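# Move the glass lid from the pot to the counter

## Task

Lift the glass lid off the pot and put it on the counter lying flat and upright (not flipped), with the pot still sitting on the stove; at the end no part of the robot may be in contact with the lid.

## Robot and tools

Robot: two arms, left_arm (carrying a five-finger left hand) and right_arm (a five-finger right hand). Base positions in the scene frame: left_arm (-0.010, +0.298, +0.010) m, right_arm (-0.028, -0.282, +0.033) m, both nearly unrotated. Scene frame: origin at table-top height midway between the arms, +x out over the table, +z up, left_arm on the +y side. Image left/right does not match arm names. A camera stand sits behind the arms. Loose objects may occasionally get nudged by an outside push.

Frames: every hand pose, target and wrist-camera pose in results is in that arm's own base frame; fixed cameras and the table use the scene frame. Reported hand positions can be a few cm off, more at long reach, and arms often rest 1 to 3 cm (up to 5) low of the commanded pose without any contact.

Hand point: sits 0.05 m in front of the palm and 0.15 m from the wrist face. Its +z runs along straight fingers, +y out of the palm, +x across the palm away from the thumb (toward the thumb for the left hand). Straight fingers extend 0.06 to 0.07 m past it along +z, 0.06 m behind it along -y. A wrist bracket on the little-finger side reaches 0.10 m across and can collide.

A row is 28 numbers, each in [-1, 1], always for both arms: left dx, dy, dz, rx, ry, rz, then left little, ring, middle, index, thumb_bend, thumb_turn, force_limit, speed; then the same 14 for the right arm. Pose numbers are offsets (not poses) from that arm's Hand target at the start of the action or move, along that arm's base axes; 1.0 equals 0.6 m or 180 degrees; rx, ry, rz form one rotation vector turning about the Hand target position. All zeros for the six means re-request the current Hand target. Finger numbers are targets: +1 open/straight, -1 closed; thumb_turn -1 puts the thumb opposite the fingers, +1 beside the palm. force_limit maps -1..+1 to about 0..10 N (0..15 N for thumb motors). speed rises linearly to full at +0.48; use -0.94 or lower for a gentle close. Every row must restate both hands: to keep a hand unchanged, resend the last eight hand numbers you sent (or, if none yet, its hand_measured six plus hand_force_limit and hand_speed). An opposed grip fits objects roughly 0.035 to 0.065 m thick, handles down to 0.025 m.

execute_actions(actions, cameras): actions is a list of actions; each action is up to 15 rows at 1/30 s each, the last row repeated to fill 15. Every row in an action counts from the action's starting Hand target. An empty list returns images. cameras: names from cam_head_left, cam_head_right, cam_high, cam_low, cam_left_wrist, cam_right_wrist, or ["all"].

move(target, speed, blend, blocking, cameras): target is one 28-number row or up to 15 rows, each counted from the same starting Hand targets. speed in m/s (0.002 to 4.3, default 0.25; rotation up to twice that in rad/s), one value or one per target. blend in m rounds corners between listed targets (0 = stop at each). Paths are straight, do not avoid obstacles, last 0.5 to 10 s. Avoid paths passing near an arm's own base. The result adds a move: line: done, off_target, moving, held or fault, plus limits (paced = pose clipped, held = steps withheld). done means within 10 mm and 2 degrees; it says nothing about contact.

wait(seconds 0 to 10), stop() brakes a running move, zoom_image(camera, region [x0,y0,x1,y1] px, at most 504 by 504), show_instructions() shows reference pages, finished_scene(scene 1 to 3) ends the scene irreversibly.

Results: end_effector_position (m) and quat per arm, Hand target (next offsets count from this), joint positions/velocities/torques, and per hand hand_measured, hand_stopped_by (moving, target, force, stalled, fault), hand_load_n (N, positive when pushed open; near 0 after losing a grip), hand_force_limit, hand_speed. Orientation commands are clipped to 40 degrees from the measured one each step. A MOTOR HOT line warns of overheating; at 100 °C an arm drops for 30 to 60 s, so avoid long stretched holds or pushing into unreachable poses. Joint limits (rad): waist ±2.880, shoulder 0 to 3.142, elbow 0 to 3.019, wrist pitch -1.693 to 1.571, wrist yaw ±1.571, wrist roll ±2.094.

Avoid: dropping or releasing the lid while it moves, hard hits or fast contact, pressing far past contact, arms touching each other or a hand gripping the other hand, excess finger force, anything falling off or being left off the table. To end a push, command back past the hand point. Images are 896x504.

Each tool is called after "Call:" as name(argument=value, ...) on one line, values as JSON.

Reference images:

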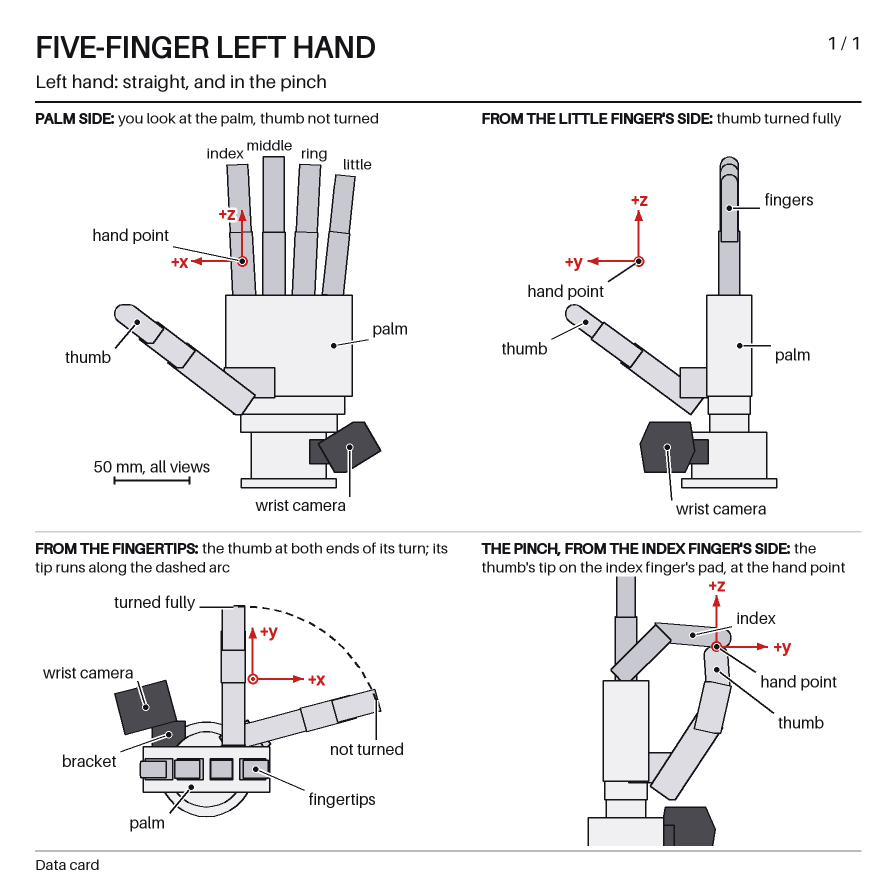

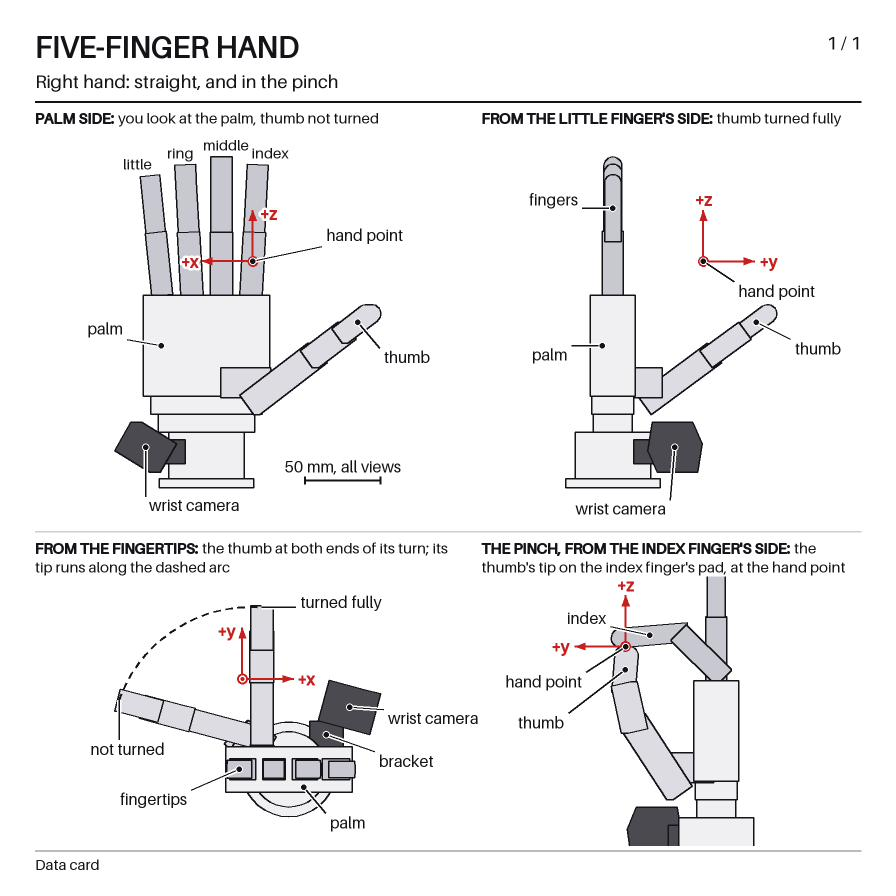

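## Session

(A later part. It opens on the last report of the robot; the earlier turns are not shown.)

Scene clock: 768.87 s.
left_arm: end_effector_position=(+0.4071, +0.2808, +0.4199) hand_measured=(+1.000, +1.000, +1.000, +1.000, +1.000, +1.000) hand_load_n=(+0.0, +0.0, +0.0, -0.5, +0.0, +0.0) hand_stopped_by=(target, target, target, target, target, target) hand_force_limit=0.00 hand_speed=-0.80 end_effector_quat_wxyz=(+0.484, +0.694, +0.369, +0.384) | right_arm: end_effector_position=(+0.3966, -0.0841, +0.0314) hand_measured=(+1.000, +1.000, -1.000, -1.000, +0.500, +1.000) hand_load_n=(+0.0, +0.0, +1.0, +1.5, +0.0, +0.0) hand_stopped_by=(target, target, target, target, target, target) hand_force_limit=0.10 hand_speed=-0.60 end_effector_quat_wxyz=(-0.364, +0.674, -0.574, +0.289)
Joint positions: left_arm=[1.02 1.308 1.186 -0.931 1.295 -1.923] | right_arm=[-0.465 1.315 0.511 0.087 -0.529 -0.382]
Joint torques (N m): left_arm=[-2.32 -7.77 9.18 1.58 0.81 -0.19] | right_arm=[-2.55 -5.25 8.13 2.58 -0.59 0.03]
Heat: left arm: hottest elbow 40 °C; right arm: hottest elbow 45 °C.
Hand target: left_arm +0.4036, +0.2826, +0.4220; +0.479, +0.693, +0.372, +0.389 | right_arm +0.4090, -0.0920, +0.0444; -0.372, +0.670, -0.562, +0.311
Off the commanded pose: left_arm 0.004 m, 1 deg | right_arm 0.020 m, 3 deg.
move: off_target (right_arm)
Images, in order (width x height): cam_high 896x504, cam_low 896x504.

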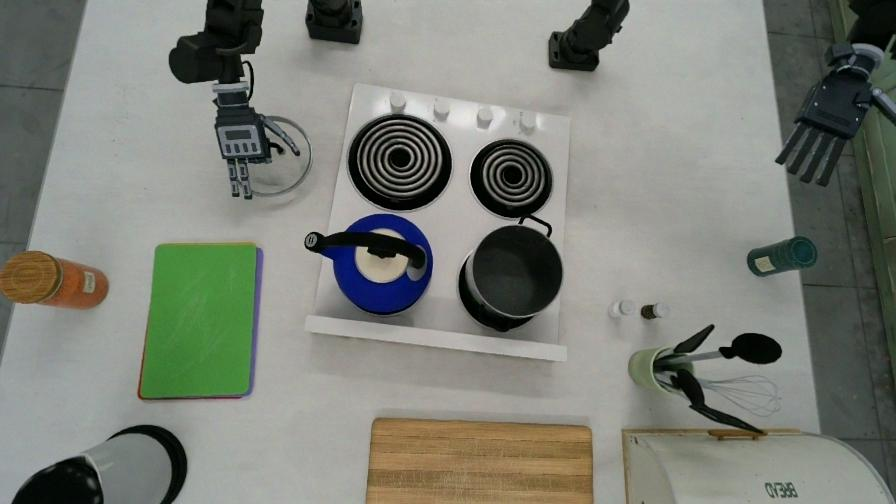

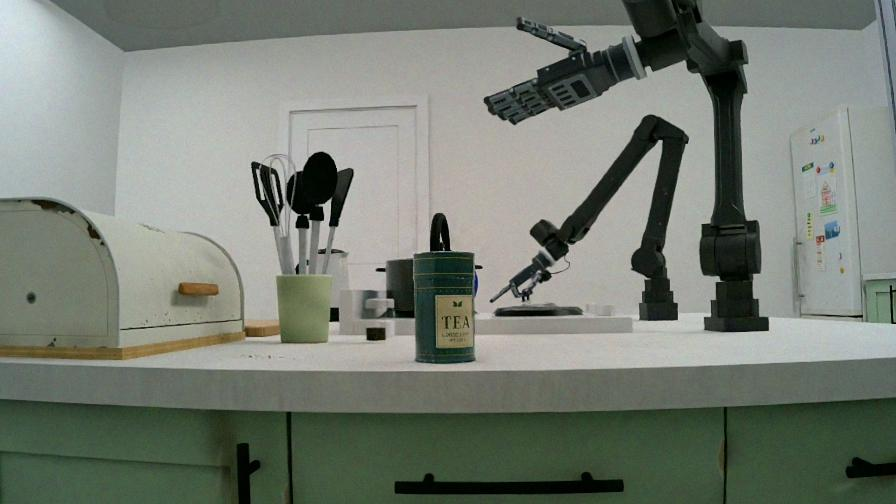

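Call:
move(target=[0,0,0,0,0,0,1,1,1,1,1,1,0,-0.8,0,0,-0.033,0,0,0,1,1,-1,-1,0.5,1,0.1,-0.6], speed=0.05, cameras=["cam_high","cam_right_wrist"])

Call:
zoom_image(camera="cam_high", region=[180, 80, 340, 220])

Scene clock: 776.30 s.
left_arm: end_effector_position=(+0.4071, +0.2808, +0.4199) hand_measured=(+1.000, +1.000, +1.000, +1.000, +1.000, +1.000) hand_load_n=(+0.0, +0.0, +0.0, +0.0, +0.0, +0.0) hand_stopped_by=(target, target, target, target, target, target) hand_force_limit=0.00 hand_speed=-0.80 end_effector_quat_wxyz=(+0.484, +0.694, +0.369, +0.384) | right_arm: end_effector_position=(+0.3971, -0.0843, +0.0127) hand_measured=(+1.000, +1.000, -1.000, -1.000, +0.500, +1.000) hand_load_n=(+0.0, +0.0, +1.0, +1.5, +0.0, +0.0) hand_stopped_by=(target, target, target, target, target, target) hand_force_limit=0.10 hand_speed=-0.60 end_effector_quat_wxyz=(-0.364, +0.674, -0.573, +0.290)
Joint positions: left_arm=[1.02 1.308 1.186 -0.931 1.295 -1.923] | right_arm=[-0.465 1.373 0.49 0.168 -0.529 -0.382]
Joint torques (N m): left_arm=[-1.49 -7.59 9.39 1.65 0.75 -0.19] | right_arm=[-2.37 -5.77 7.57 2.51 -0.58 0.02]
Heat: left arm: hottest elbow 40 °C; right arm: hottest elbow 43 °C.
Hand target: left_arm +0.4036, +0.2826, +0.4220; +0.479, +0.693, +0.372, +0.389 | right_arm +0.4091, -0.0920, +0.0246; -0.372, +0.670, -0.562, +0.311
Off the commanded pose: left_arm 0.004 m, 1 deg | right_arm 0.018 m, 3 deg.
move: off_target (right_arm)
Images, in order (width x height): cam_high 896x504, cam_right_wrist 896x504.

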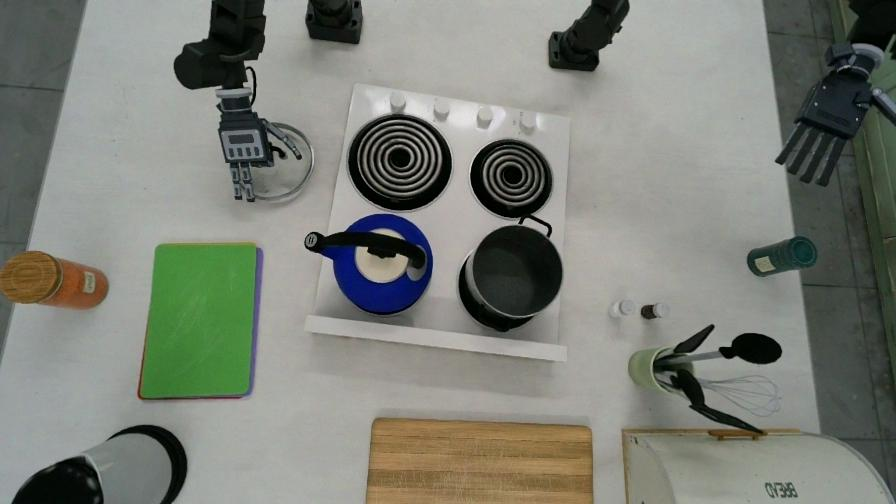

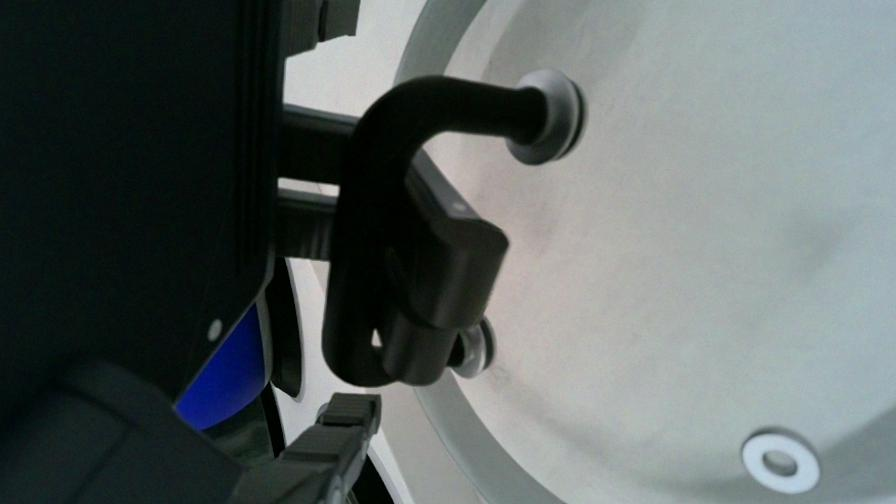

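Scaled by 3.150 from the camera's 896x504 image, which has a finer 1280x720 frame.

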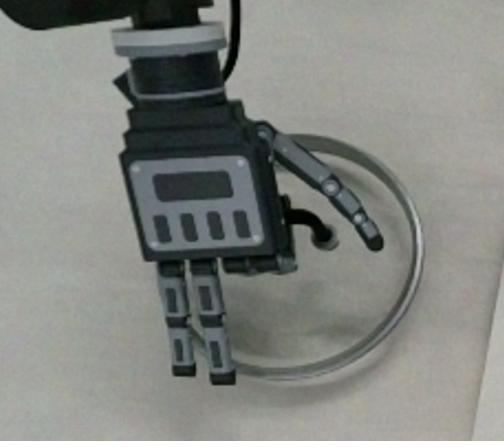

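Call:
move(target=[0,0,0,0,0,0,1,1,1,1,1,1,0,-0.8,0,0,-0.018,0,0,0,1,1,-1,-1,0.5,1,0.1,-0.6], speed=0.03, cameras=["cam_high","cam_right_wrist","cam_low"])

Call:
zoom_image(camera="cam_high", region=[180, 80, 340, 220])

Call:
zoom_image(camera="cam_low", region=[480, 260, 600, 340])

Scene clock: 782.20 s.
left_arm: end_effector_position=(+0.4071, +0.2808, +0.4199) hand_measured=(+1.000, +1.000, +1.000, +1.000, +1.000, +1.000) hand_load_n=(+0.0, +0.0, +0.0, +0.0, +0.0, +0.0) hand_stopped_by=(target, target, target, target, target, target) hand_force_limit=0.00 hand_speed=-0.80 end_effector_quat_wxyz=(+0.484, +0.694, +0.369, +0.384) | right_arm: end_effector_position=(+0.3989, -0.0850, +0.0047) hand_measured=(+1.000, +1.000, -1.000, -1.000, +0.500, +1.000) hand_load_n=(+0.0, +0.0, +0.0, +2.0, +0.0, +0.0) hand_stopped_by=(target, target, target, target, target, target) hand_force_limit=0.10 hand_speed=-0.60 end_effector_quat_wxyz=(-0.366, +0.674, -0.571, +0.294)
Joint positions: left_arm=[1.02 1.308 1.186 -0.931 1.295 -1.923] | right_arm=[-0.465 1.405 0.483 0.215 -0.53 -0.382]
Joint torques (N m): left_arm=[-0.85 -7.77 9.17 1.69 0.76 -0.13] | right_arm=[-2.32 -5.25 7.1 2.5 -0.53 0.03]
Heat: left arm: hottest elbow 40 °C; right arm: hottest elbow 42 °C.
Hand target: left_arm +0.4036, +0.2826, +0.4220; +0.479, +0.693, +0.372, +0.389 | right_arm +0.4090, -0.0919, +0.0138; -0.372, +0.670, -0.562, +0.311
Off the commanded pose: left_arm 0.004 m, 1 deg | right_arm 0.015 m, 2 deg.
move: off_target (right_arm)
Images, in order (width x height): cam_high 896x504, cam_low 896x504, cam_right_wrist 896x504.

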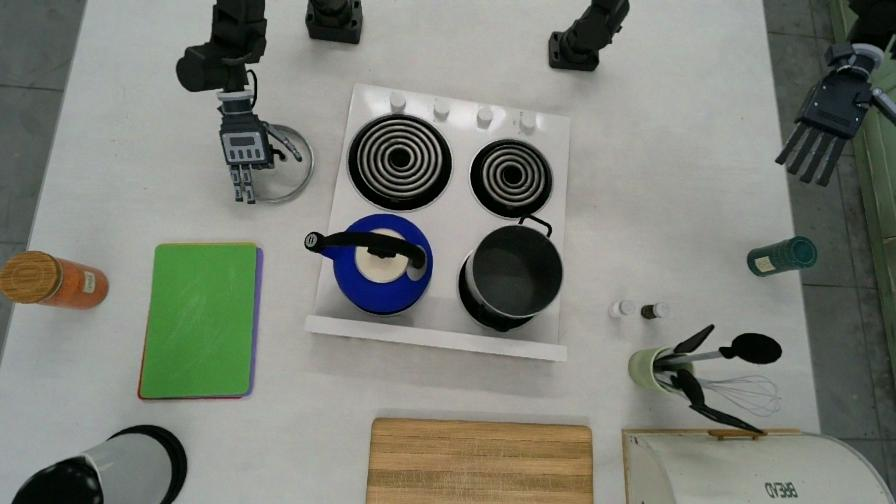

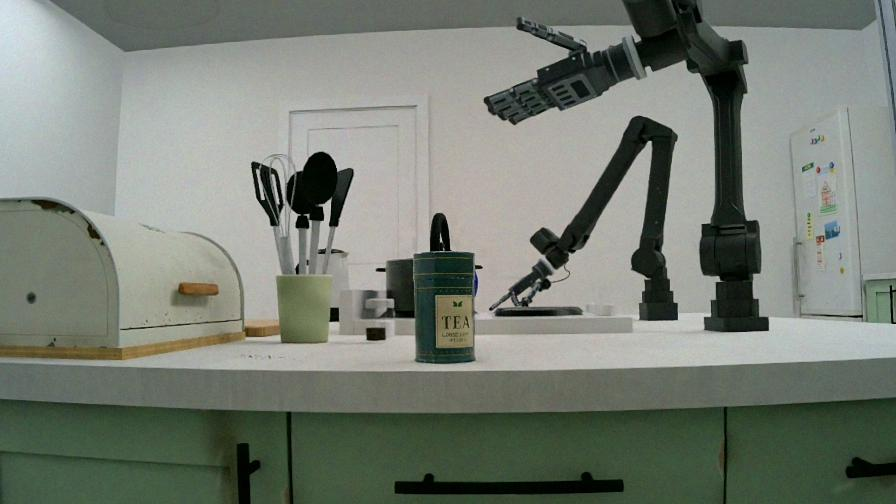

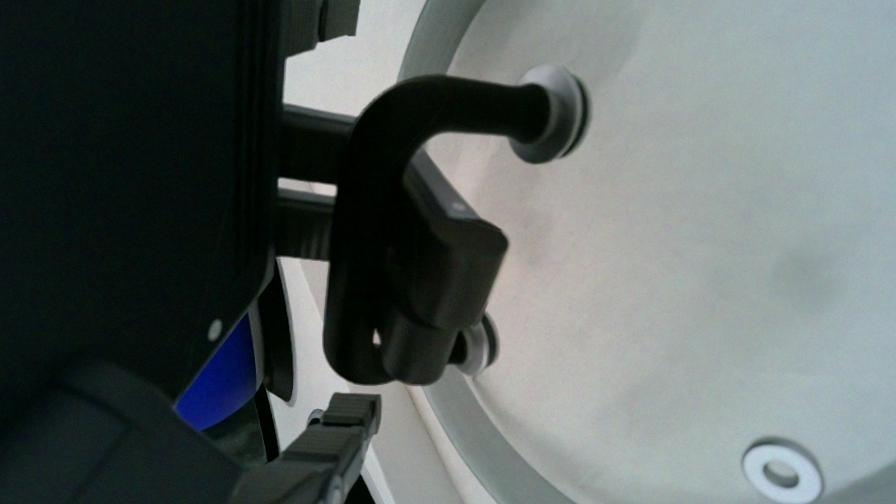

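Scaled by 3.150 from the camera's 896x504 image, which has a finer 1280x720 frame.

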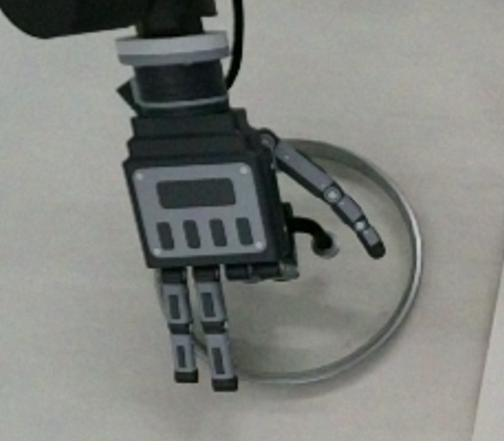

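Scaled by 4.200 from the camera's 896x504 image, which has a finer 1280x720 frame.

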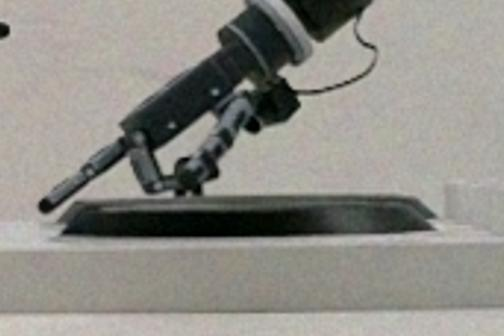

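Call:
move(target=[0,0,0,0,0,0,1,1,1,1,1,1,0,-0.8,0,0,-0.015,0,0,0,1,1,-1,-1,0.5,1,0.1,-0.6], speed=0.03, cameras=["cam_high","cam_right_wrist"])

Call:
zoom_image(camera="cam_high", region=[180, 80, 340, 220])

Scene clock: 788.87 s.
left_arm: end_effector_position=(+0.4071, +0.2808, +0.4199) hand_measured=(+1.000, +1.000, +1.000, +1.000, +1.000, +1.000) hand_load_n=(+0.0, +0.0, +0.0, +0.0, +0.0, +0.0) hand_stopped_by=(target, target, target, target, target, target) hand_force_limit=0.00 hand_speed=-0.80 end_effector_quat_wxyz=(+0.484, +0.694, +0.369, +0.384) | right_arm: end_effector_position=(+0.4023, -0.0860, +0.0009) hand_measured=(+1.000, +1.000, -1.000, -1.000, +0.500, +1.000) hand_load_n=(+0.0, +0.0, +0.0, +0.5, +0.0, +0.0) hand_stopped_by=(target, target, target, target, target, target) hand_force_limit=0.10 hand_speed=-0.60 end_effector_quat_wxyz=(-0.369, +0.673, -0.566, +0.300)
Joint positions: left_arm=[1.02 1.308 1.186 -0.931 1.295 -1.923] | right_arm=[-0.465 1.428 0.479 0.257 -0.534 -0.382]
Joint torques (N m): left_arm=[-0.67 -7.77 9.36 1.7 0.81 -0.18] | right_arm=[-2.32 -5.13 6.54 2.47 -0.4 0.03]
Heat: left arm: hottest elbow 40 °C; right arm: hottest elbow 41 °C.
Hand target: left_arm +0.4036, +0.2826, +0.4220; +0.479, +0.693, +0.372, +0.389 | right_arm +0.4091, -0.0920, +0.0048; -0.372, +0.670, -0.562, +0.311
Off the commanded pose: left_arm 0.004 m, 1 deg | right_arm 0.010 m, 1 deg.
move: done
Images, in order (width x height): cam_high 896x504, cam_right_wrist 896x504.

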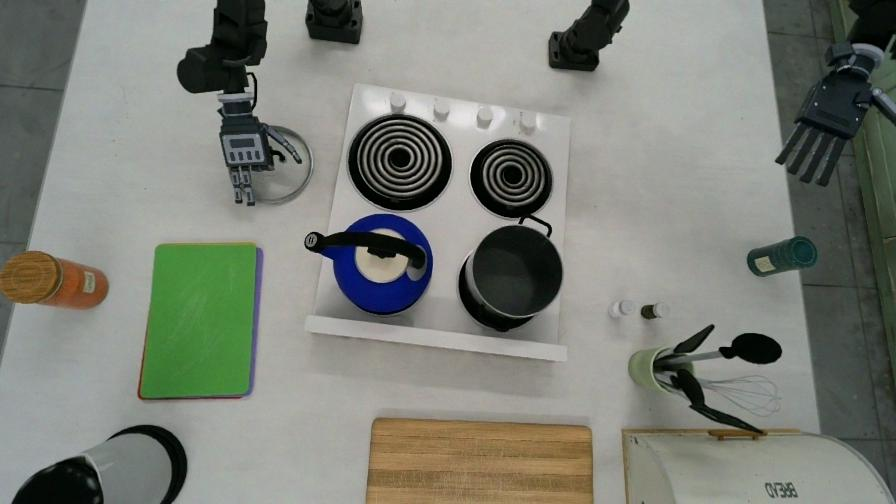

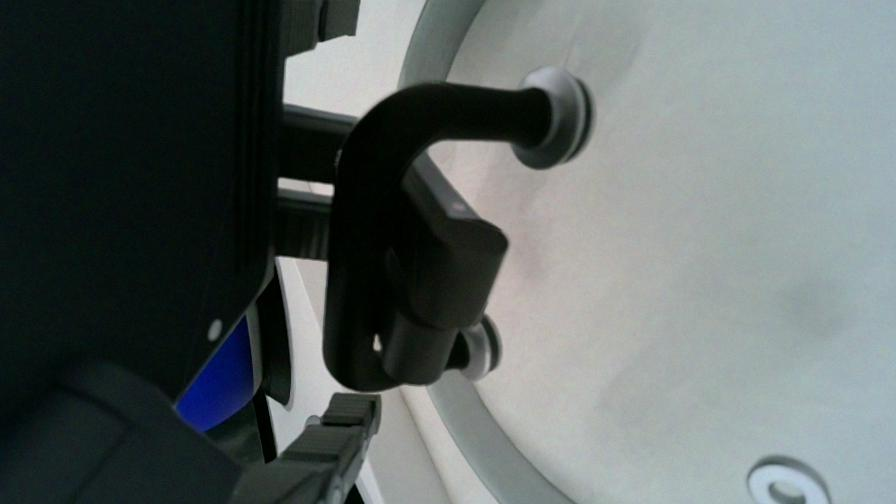

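Scaled by 3.150 from the camera's 896x504 image, which has a finer 1280x720 frame.

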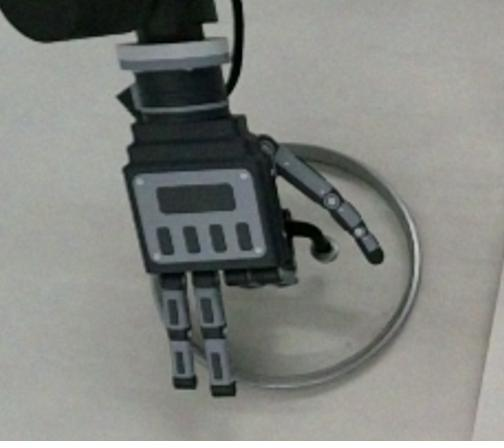

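Call:
move(target=[0,0,0,0,0,0,1,1,1,1,1,1,0,-0.8,0,0,-0.013,0,0,0,1,1,-1,-1,0.5,1,0.1,-0.6], speed=0.03, cameras=["cam_right_wrist","cam_low"])

Call:
zoom_image(camera="cam_low", region=[480, 260, 600, 340])

Scene clock: 795.77 s.
left_arm: end_effector_position=(+0.4071, +0.2808, +0.4199) hand_measured=(+1.000, +1.000, +1.000, +1.000, +1.000, +1.000) hand_load_n=(+0.0, +0.0, +0.0, +0.0, +0.0, +0.0) hand_stopped_by=(target, target, target, target, target, target) hand_force_limit=0.00 hand_speed=-0.80 end_effector_quat_wxyz=(+0.484, +0.694, +0.369, +0.384) | right_arm: end_effector_position=(+0.4069, -0.0883, -0.0024) hand_measured=(+1.000, +1.000, -1.000, -1.000, +0.500, +1.000) hand_load_n=(+0.0, +0.0, +0.0, +0.0, +0.0, +0.0) hand_stopped_by=(target, target, target, target, target, target) hand_force_limit=0.10 hand_speed=-0.60 end_effector_quat_wxyz=(-0.370, +0.673, -0.563, +0.307)
Joint positions: left_arm=[1.02 1.308 1.186 -0.931 1.295 -1.923] | right_arm=[-0.465 1.452 0.479 0.298 -0.534 -0.382]
Joint torques (N m): left_arm=[-1.08 -7.18 9.48 1.73 0.79 -0.19] | right_arm=[-2.49 -5.01 5.97 2.1 -0.4 0.02]
Heat: left arm: hottest elbow 40 °C; right arm: hottest elbow 40 °C.
Hand target: left_arm +0.4036, +0.2826, +0.4220; +0.479, +0.693, +0.372, +0.389 | right_arm +0.4090, -0.0920, -0.0030; -0.372, +0.670, -0.562, +0.311
Off the commanded pose: left_arm 0.004 m, 1 deg | right_arm 0.004 m, 1 deg.
move: done
Images, in order (width x height): cam_low 896x504, cam_right_wrist 896x504.

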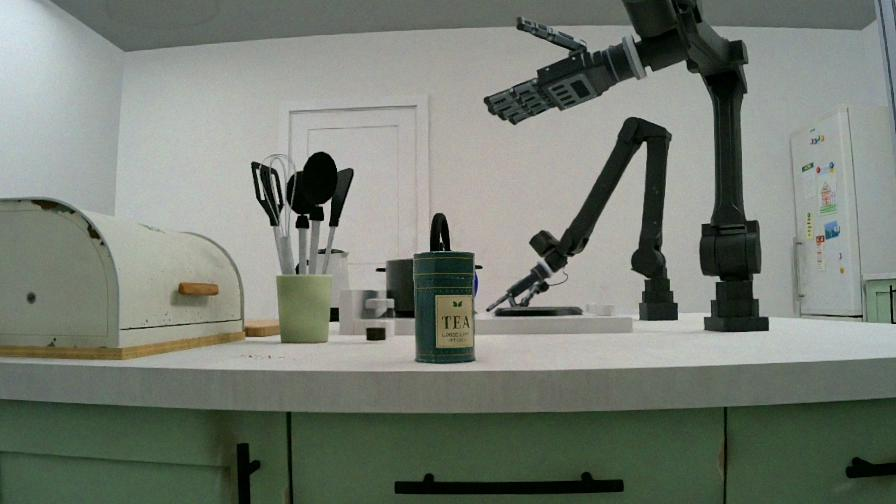

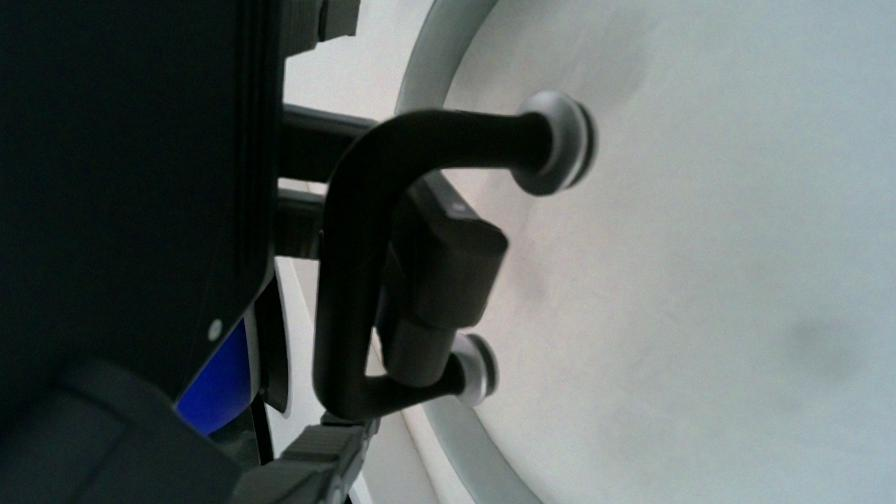

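Scaled by 4.200 from the camera's 896x504 image, which has a finer 1280x720 frame.

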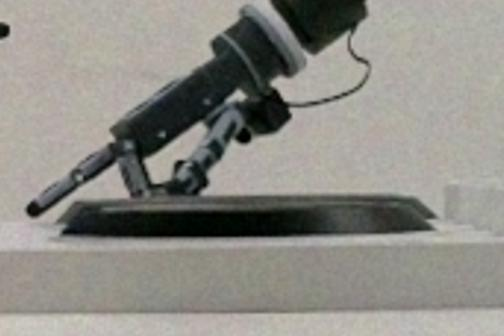

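Call:
move(target=[0,0,0,0,0,0,1,1,1,1,1,1,0,-0.8,0,0,-0.004,0,0,0,1,1,-0.75,-0.75,0.5,1,0.1,-0.6], speed=0.04, cameras=["cam_right_wrist","cam_high"])

Scene clock: 816.13 s.
left_arm: end_effector_position=(+0.4071, +0.2808, +0.4199) hand_measured=(+1.000, +1.000, +1.000, +1.000, +1.000, +1.000) hand_load_n=(+0.0, +0.0, +0.0, +0.0, +0.0, +0.0) hand_stopped_by=(target, target, target, target, target, target) hand_force_limit=0.00 hand_speed=-0.80 end_effector_quat_wxyz=(+0.484, +0.694, +0.369, +0.384) | right_arm: end_effector_position=(+0.4084, -0.0889, -0.0018) hand_measured=(+1.000, +1.000, -0.750, -0.750, +0.500, +1.000) hand_load_n=(+0.0, +0.0, -2.0, -0.5, +0.0, +0.0) hand_stopped_by=(target, target, target, target, target, target) hand_force_limit=0.10 hand_speed=-0.60 end_effector_quat_wxyz=(-0.372, +0.672, -0.560, +0.310)
Joint positions: left_arm=[1.02 1.308 1.186 -0.931 1.295 -1.923] | right_arm=[-0.466 1.454 0.479 0.308 -0.536 -0.382]
Joint torques (N m): left_arm=[-1.14 -7.41 9.13 1.42 0.76 -0.2] | right_arm=[-2.32 -4.6 5.78 2.19 -0.3 0.04]
Heat: left arm: hottest elbow 40 °C; right arm: hottest elbow 38 °C.
Hand target: left_arm +0.4036, +0.2826, +0.4220; +0.479, +0.693, +0.372, +0.389 | right_arm +0.4090, -0.0920, -0.0054; -0.372, +0.670, -0.562, +0.311
Off the commanded pose: left_arm 0.004 m, 1 deg | right_arm 0.005 m, 0 deg.
move: done
Images, in order (width x height): cam_high 896x504, cam_right_wrist 896x504.

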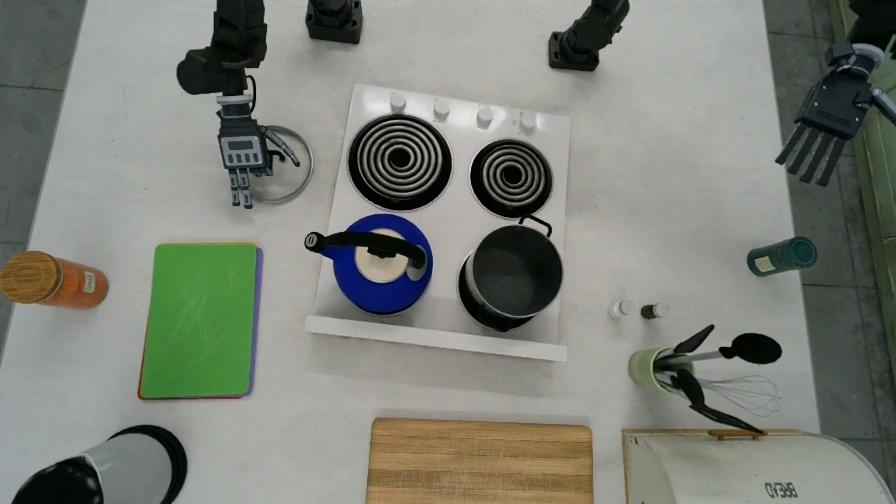

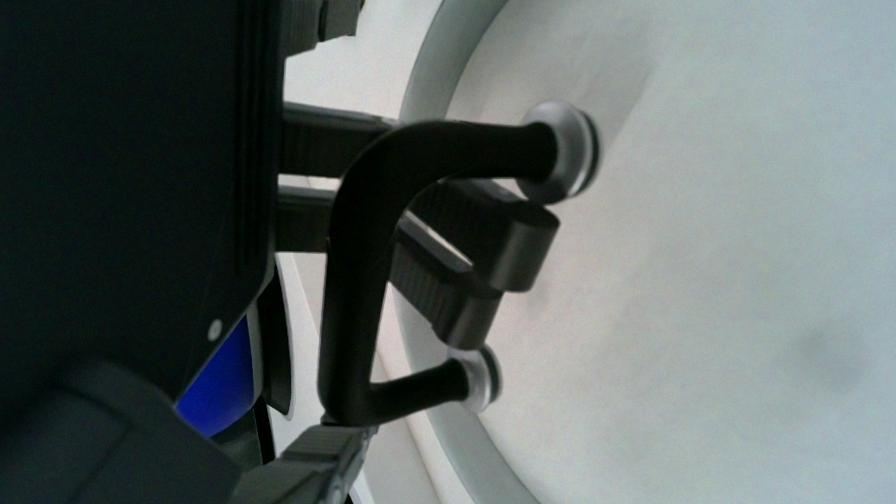

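Call:
move(target=[0,0,0,0,0,0,1,1,1,1,1,1,0,-0.8,0.0098,0.0017,0.009,0.0145,-0.082,0,1,1,-0.75,-0.75,0.5,1,0.1,-0.6], speed=0.04, cameras=["cam_right_wrist","cam_high"])

Scene clock: 830.53 s.
left_arm: end_effector_position=(+0.4071, +0.2808, +0.4199) hand_measured=(+1.000, +1.000, +1.000, +1.000, +1.000, +1.000) hand_load_n=(+0.0, +0.0, +0.0, +0.0, +0.0, +0.0) hand_stopped_by=(target, target, target, target, target, target) hand_force_limit=0.00 hand_speed=-0.80 end_effector_quat_wxyz=(+0.484, +0.694, +0.369, +0.384) | right_arm: end_effector_position=(+0.4162, -0.0897, +0.0043) hand_measured=(+1.000, +1.000, -0.750, -0.750, +0.500, +1.000) hand_load_n=(+0.0, +0.0, -2.5, +0.0, +0.0, +0.0) hand_stopped_by=(target, target, target, target, target, target) hand_force_limit=0.10 hand_speed=-0.60 end_effector_quat_wxyz=(-0.455, +0.620, -0.510, +0.385)
Joint positions: left_arm=[1.02 1.308 1.186 -0.931 1.295 -1.923] | right_arm=[-0.527 1.602 0.367 0.856 -0.67 -0.257]
Joint torques (N m): left_arm=[-0.79 -7.3 9.22 1.48 0.77 -0.18] | right_arm=[-2.26 -4.54 4 2.24 -0.25 0.13]
Heat: left arm: hottest elbow 40 °C; right arm: hottest elbow 37 °C.
Hand target: left_arm +0.4036, +0.2826, +0.4220; +0.479, +0.693, +0.372, +0.389 | right_arm +0.4149, -0.0910, +0.0000; -0.456, +0.616, -0.517, +0.382
Off the commanded pose: left_arm 0.004 m, 1 deg | right_arm 0.005 m, 1 deg.
move: done
Images, in order (width x height): cam_high 896x504, cam_right_wrist 896x504.

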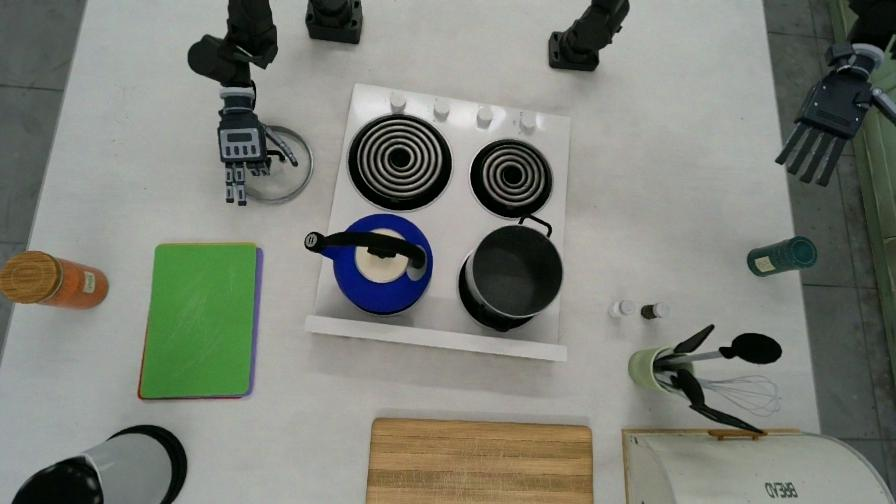

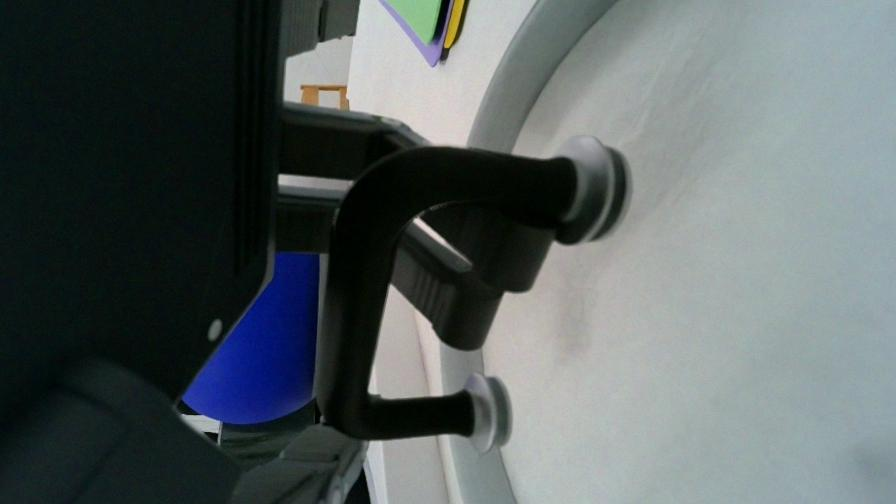

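Call:
move(target=[0,0,0,0,0,0,1,1,1,1,1,1,0,-0.8,-0.0017,0.02,0.003,0,0,0,1,1,-0.75,-0.75,0.5,1,0.1,-0.6], speed=0.04, cameras=["cam_right_wrist","cam_head_right"])

Scene clock: 841.73 s.
left_arm: end_effector_position=(+0.4071, +0.2808, +0.4199) hand_measured=(+1.000, +1.000, +1.000, +1.000, +1.000, +1.000) hand_load_n=(+0.0, +0.0, +0.0, +0.0, +0.0, +0.0) hand_stopped_by=(target, target, target, target, target, target) hand_force_limit=0.00 hand_speed=-0.80 end_effector_quat_wxyz=(+0.484, +0.694, +0.369, +0.384) | right_arm: end_effector_position=(+0.4161, -0.0893, +0.0037) hand_measured=(+1.000, +1.000, -0.750, -0.750, +0.500, +1.000) hand_load_n=(+0.0, +0.0, -2.5, +0.0, +0.0, +0.0) hand_stopped_by=(target, target, target, target, target, target) hand_force_limit=0.10 hand_speed=-0.60 end_effector_quat_wxyz=(-0.449, +0.617, -0.514, +0.392)
Joint positions: left_arm=[1.02 1.308 1.186 -0.931 1.295 -1.923] | right_arm=[-0.516 1.602 0.357 0.876 -0.641 -0.25]
Joint torques (N m): left_arm=[-1.55 -6.83 9.37 1.76 0.83 -0.17] | right_arm=[-0.67 -5.48 3.17 1.85 -0.18 0.26]
Heat: left arm: hottest elbow 40 °C; right arm: hottest elbow 36 °C.
Hand target: left_arm +0.4036, +0.2826, +0.4220; +0.479, +0.693, +0.372, +0.389 | right_arm +0.4139, -0.0790, +0.0018; -0.456, +0.616, -0.517, +0.382
Off the commanded pose: left_arm 0.004 m, 1 deg | right_arm 0.011 m, 1 deg.
move: off_target (right_arm)
Images, in order (width x height): cam_head_right 896x504, cam_right_wrist 896x504.

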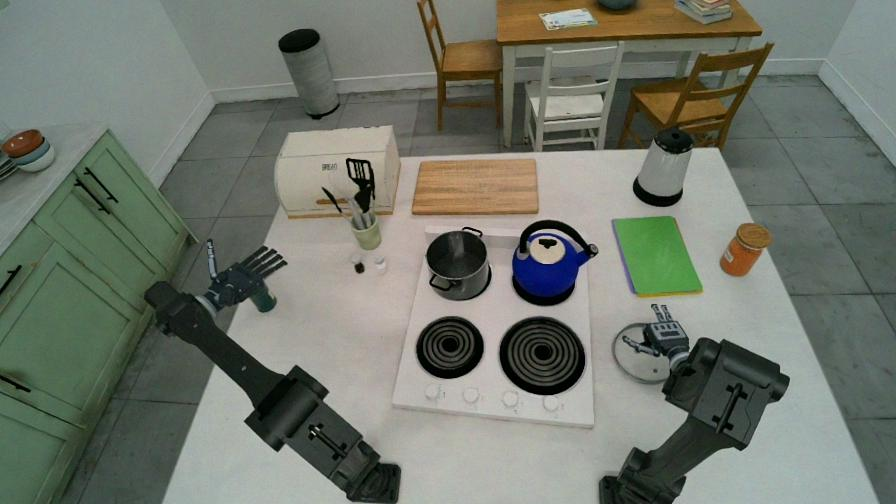

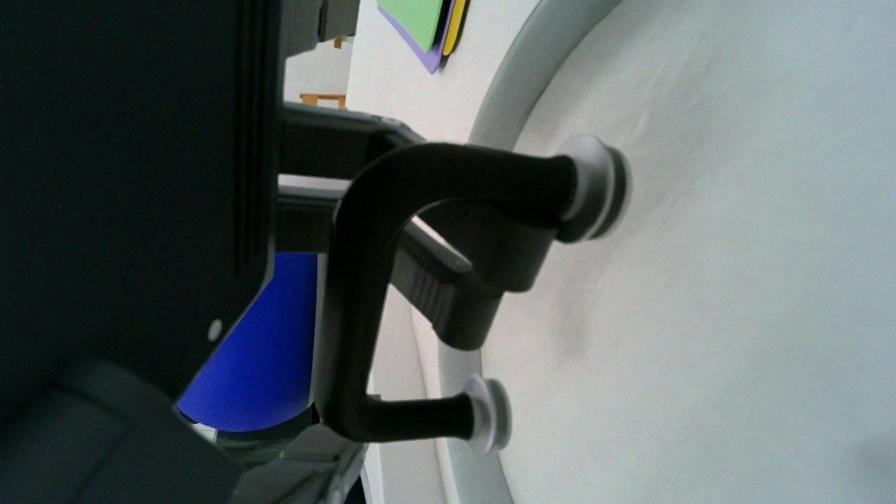

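Call:
move(target=[0,0,0,0,0,0,1,1,1,1,1,1,0,-0.8,0.028,0.005,0.008,0,0,0,1,1,-0.75,-0.75,0.5,1,0.1,-0.6], speed=0.04, cameras=["cam_right_wrist"])

Scene clock: 867.43 s.
left_arm: end_effector_position=(+0.4071, +0.2808, +0.4199) hand_measured=(+1.000, +1.000, +1.000, +1.000, +1.000, +1.000) hand_load_n=(+0.0, +0.0, +0.0, +0.0, +0.0, +0.0) hand_stopped_by=(target, target, target, target, target, target) hand_force_limit=0.00 hand_speed=-0.80 end_effector_quat_wxyz=(+0.484, +0.694, +0.369, +0.384) | right_arm: end_effector_position=(+0.4232, -0.0781, +0.0045) hand_measured=(+1.000, +1.000, -0.750, -0.750, +0.500, +1.000) hand_load_n=(+0.0, +0.0, -2.0, +0.0, +0.0, +0.0) hand_stopped_by=(target, target, target, target, target, target) hand_force_limit=0.10 hand_speed=-0.60 end_effector_quat_wxyz=(-0.451, +0.618, -0.515, +0.387)
Joint positions: left_arm=[1.02 1.308 1.186 -0.931 1.295 -1.923] | right_arm=[-0.475 1.601 0.364 0.871 -0.609 -0.23]
Joint torques (N m): left_arm=[-0.85 -8.06 9.33 1.74 0.73 -0.21] | right_arm=[-1.03 -5.48 5.87 1.16 -0.11 0.22]
Heat: left arm: hottest elbow 40 °C; right arm: hottest shoulder 35 °C.
Hand target: left_arm +0.4036, +0.2826, +0.4220; +0.479, +0.693, +0.372, +0.389 | right_arm +0.4308, -0.0760, +0.0067; -0.456, +0.616, -0.517, +0.382
Off the commanded pose: left_arm 0.004 m, 1 deg | right_arm 0.008 m, 1 deg.
move: done
Images, in order (width x height): cam_right_wrist 896x504.

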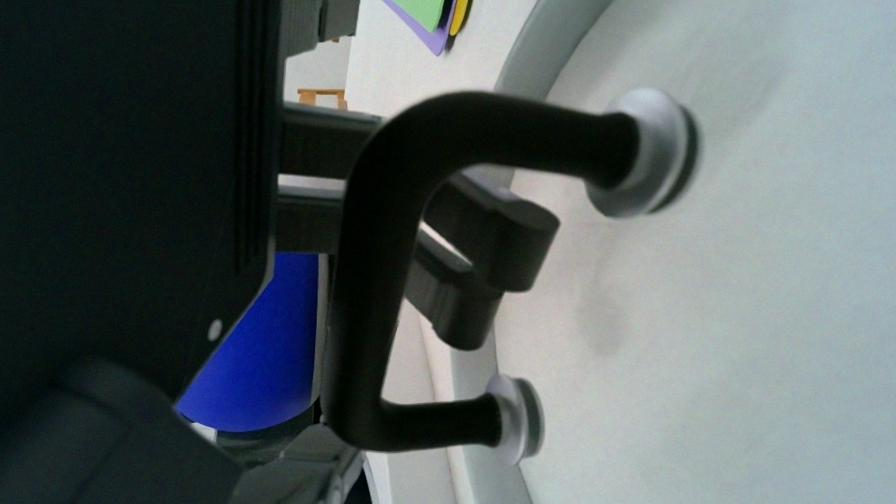

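Call:
move(target=[0,0,0,0,0,0,1,1,1,1,1,1,0,-0.8,0.02,0.003,0.013,0,0,0,1,1,-0.5,-0.5,0.5,1,0.1,-0.6], speed=0.04, cameras=["cam_right_wrist","cam_high"])

Scene clock: 875.10 s.
left_arm: end_effector_position=(+0.4071, +0.2808, +0.4199) hand_measured=(+1.000, +1.000, +1.000, +1.000, +1.000, +1.000) hand_load_n=(+0.0, +0.0, +0.0, +0.0, +0.0, +0.0) hand_stopped_by=(target, target, target, target, target, target) hand_force_limit=0.00 hand_speed=-0.80 end_effector_quat_wxyz=(+0.484, +0.694, +0.369, +0.384) | right_arm: end_effector_position=(+0.4368, -0.0770, +0.0148) hand_measured=(+1.000, +1.000, -0.502, -0.500, +0.500, +1.000) hand_load_n=(+0.0, +0.0, -2.0, +0.0, +0.0, +0.0) hand_stopped_by=(target, target, target, target, target, target) hand_force_limit=0.10 hand_speed=-0.60 end_effector_quat_wxyz=(-0.453, +0.616, -0.514, +0.389)
Joint positions: left_arm=[1.02 1.308 1.186 -0.931 1.295 -1.923] | right_arm=[-0.453 1.582 0.395 0.836 -0.589 -0.215]
Joint torques (N m): left_arm=[-0.85 -6.95 9.25 1.46 0.84 -0.19] | right_arm=[-1.03 -5.54 6.02 1.06 -0.06 0.15]
Heat: left arm: hottest elbow 40 °C; right arm: hottest shoulder 34 °C.
Hand target: left_arm +0.4036, +0.2826, +0.4220; +0.479, +0.693, +0.372, +0.389 | right_arm +0.4427, -0.0742, +0.0144; -0.456, +0.616, -0.517, +0.382
Off the commanded pose: left_arm 0.004 m, 1 deg | right_arm 0.007 m, 1 deg.
move: done
Images, in order (width x height): cam_high 896x504, cam_right_wrist 896x504.

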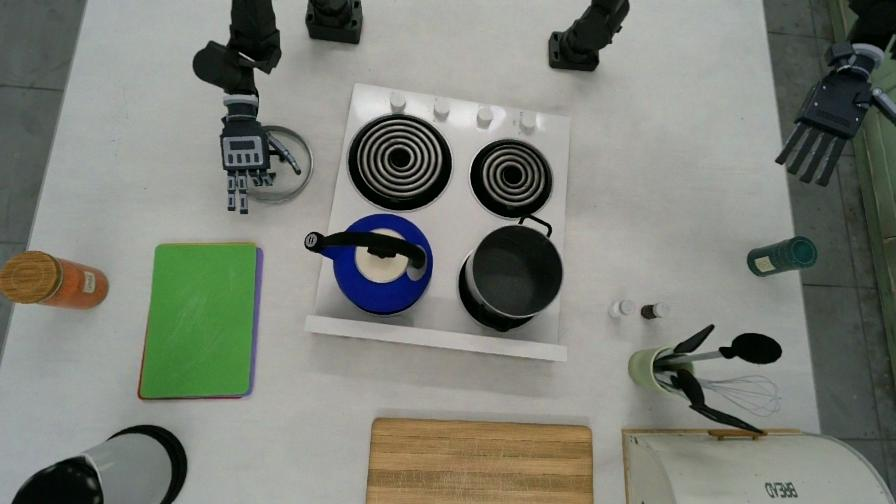

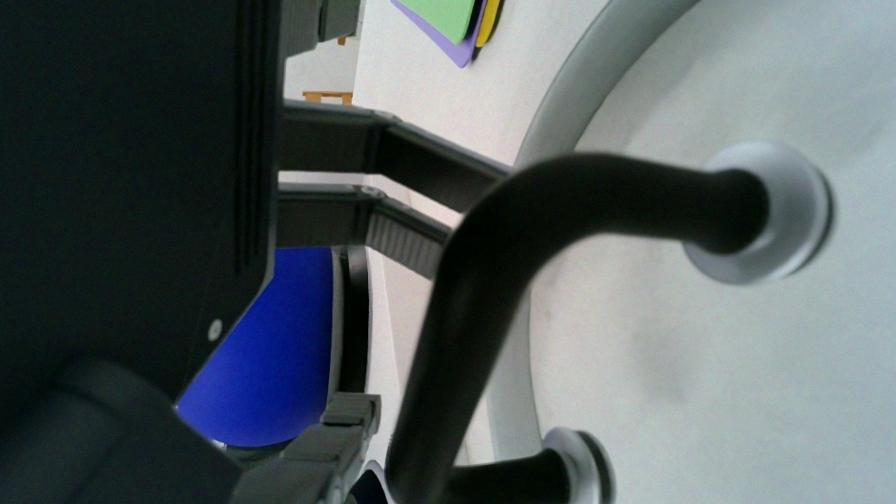

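Call:
move(target=[[0,0,0,0,0,0,1,1,1,1,1,1,0,-0.8,0.01,0.002,0.012,0,0,0,1,1,0,0,0.5,1,0.1,-0.6],[0,0,0,0,0,0,1,1,1,1,1,1,0,-0.8,0.01,0.002,0.012,0,0,0,1,1,0.6,0.6,0.5,1,0.1,-0.6]], speed=0.05, cameras=["cam_right_wrist","cam_high"])

Scene clock: 887.17 s.
left_arm: end_effector_position=(+0.4071, +0.2808, +0.4199) hand_measured=(+1.000, +1.000, +1.000, +1.000, +1.000, +1.000) hand_load_n=(+0.0, +0.0, +0.5, -0.5, +0.0, +0.0) hand_stopped_by=(target, target, target, target, target, target) hand_force_limit=0.00 hand_speed=-0.80 end_effector_quat_wxyz=(+0.484, +0.694, +0.369, +0.384) | right_arm: end_effector_position=(+0.4393, -0.0723, +0.0138) hand_measured=(+1.000, +1.000, +0.600, +0.600, +0.500, +1.000) hand_load_n=(+0.0, +0.0, +0.0, -0.5, +0.0, +0.0) hand_stopped_by=(target, target, target, target, target, target) hand_force_limit=0.10 hand_speed=-0.60 end_effector_quat_wxyz=(-0.452, +0.619, -0.520, +0.378)
Joint positions: left_arm=[1.02 1.308 1.186 -0.931 1.295 -1.923] | right_arm=[-0.437 1.574 0.408 0.791 -0.579 -0.209]
Joint torques (N m): left_arm=[-0.26 -7.71 9.33 1.59 0.77 -0.22] | right_arm=[-1.2 -6.42 6.42 1.4 -0.1 0.14]
Heat: left arm: hottest elbow 40 °C; right arm: hottest shoulder 34 °C.
Hand target: left_arm +0.4036, +0.2826, +0.4220; +0.479, +0.693, +0.372, +0.389 | right_arm +0.4487, -0.0729, +0.0215; -0.456, +0.616, -0.517, +0.382
Off the commanded pose: left_arm 0.004 m, 1 deg | right_arm 0.012 m, 1 deg.
move: off_target (right_arm)
Images, in order (width x height): cam_high 896x504, cam_right_wrist 896x504.

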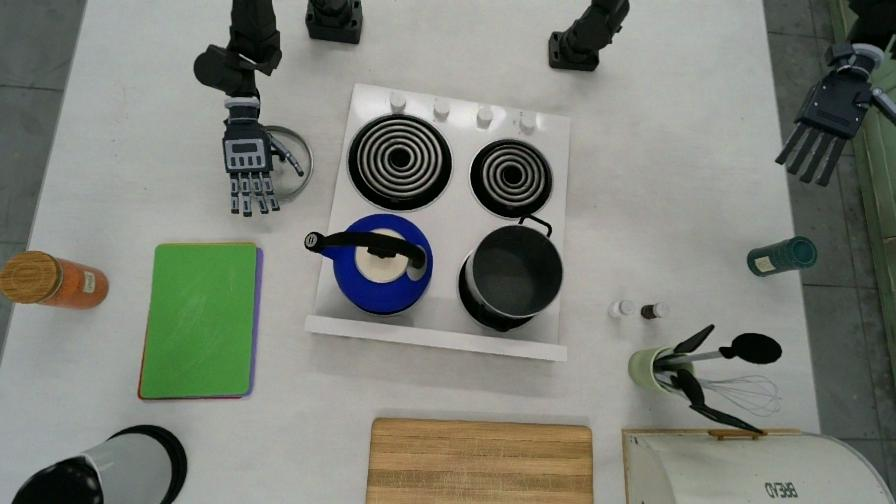

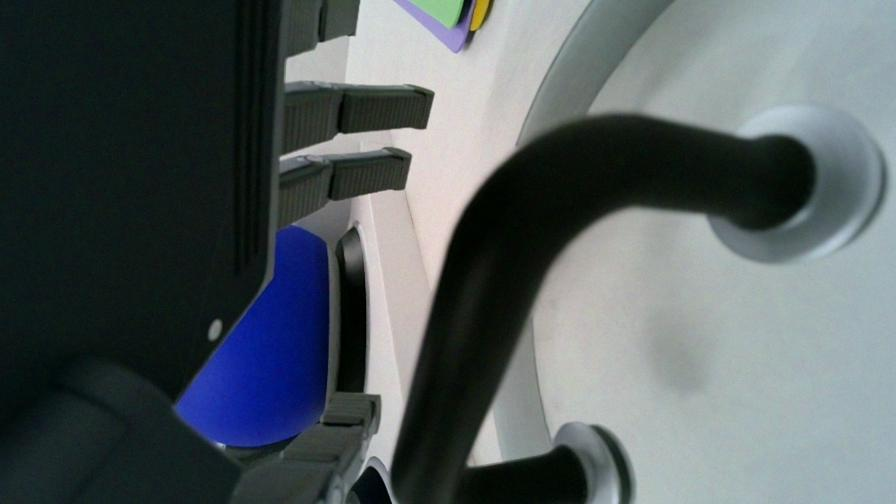

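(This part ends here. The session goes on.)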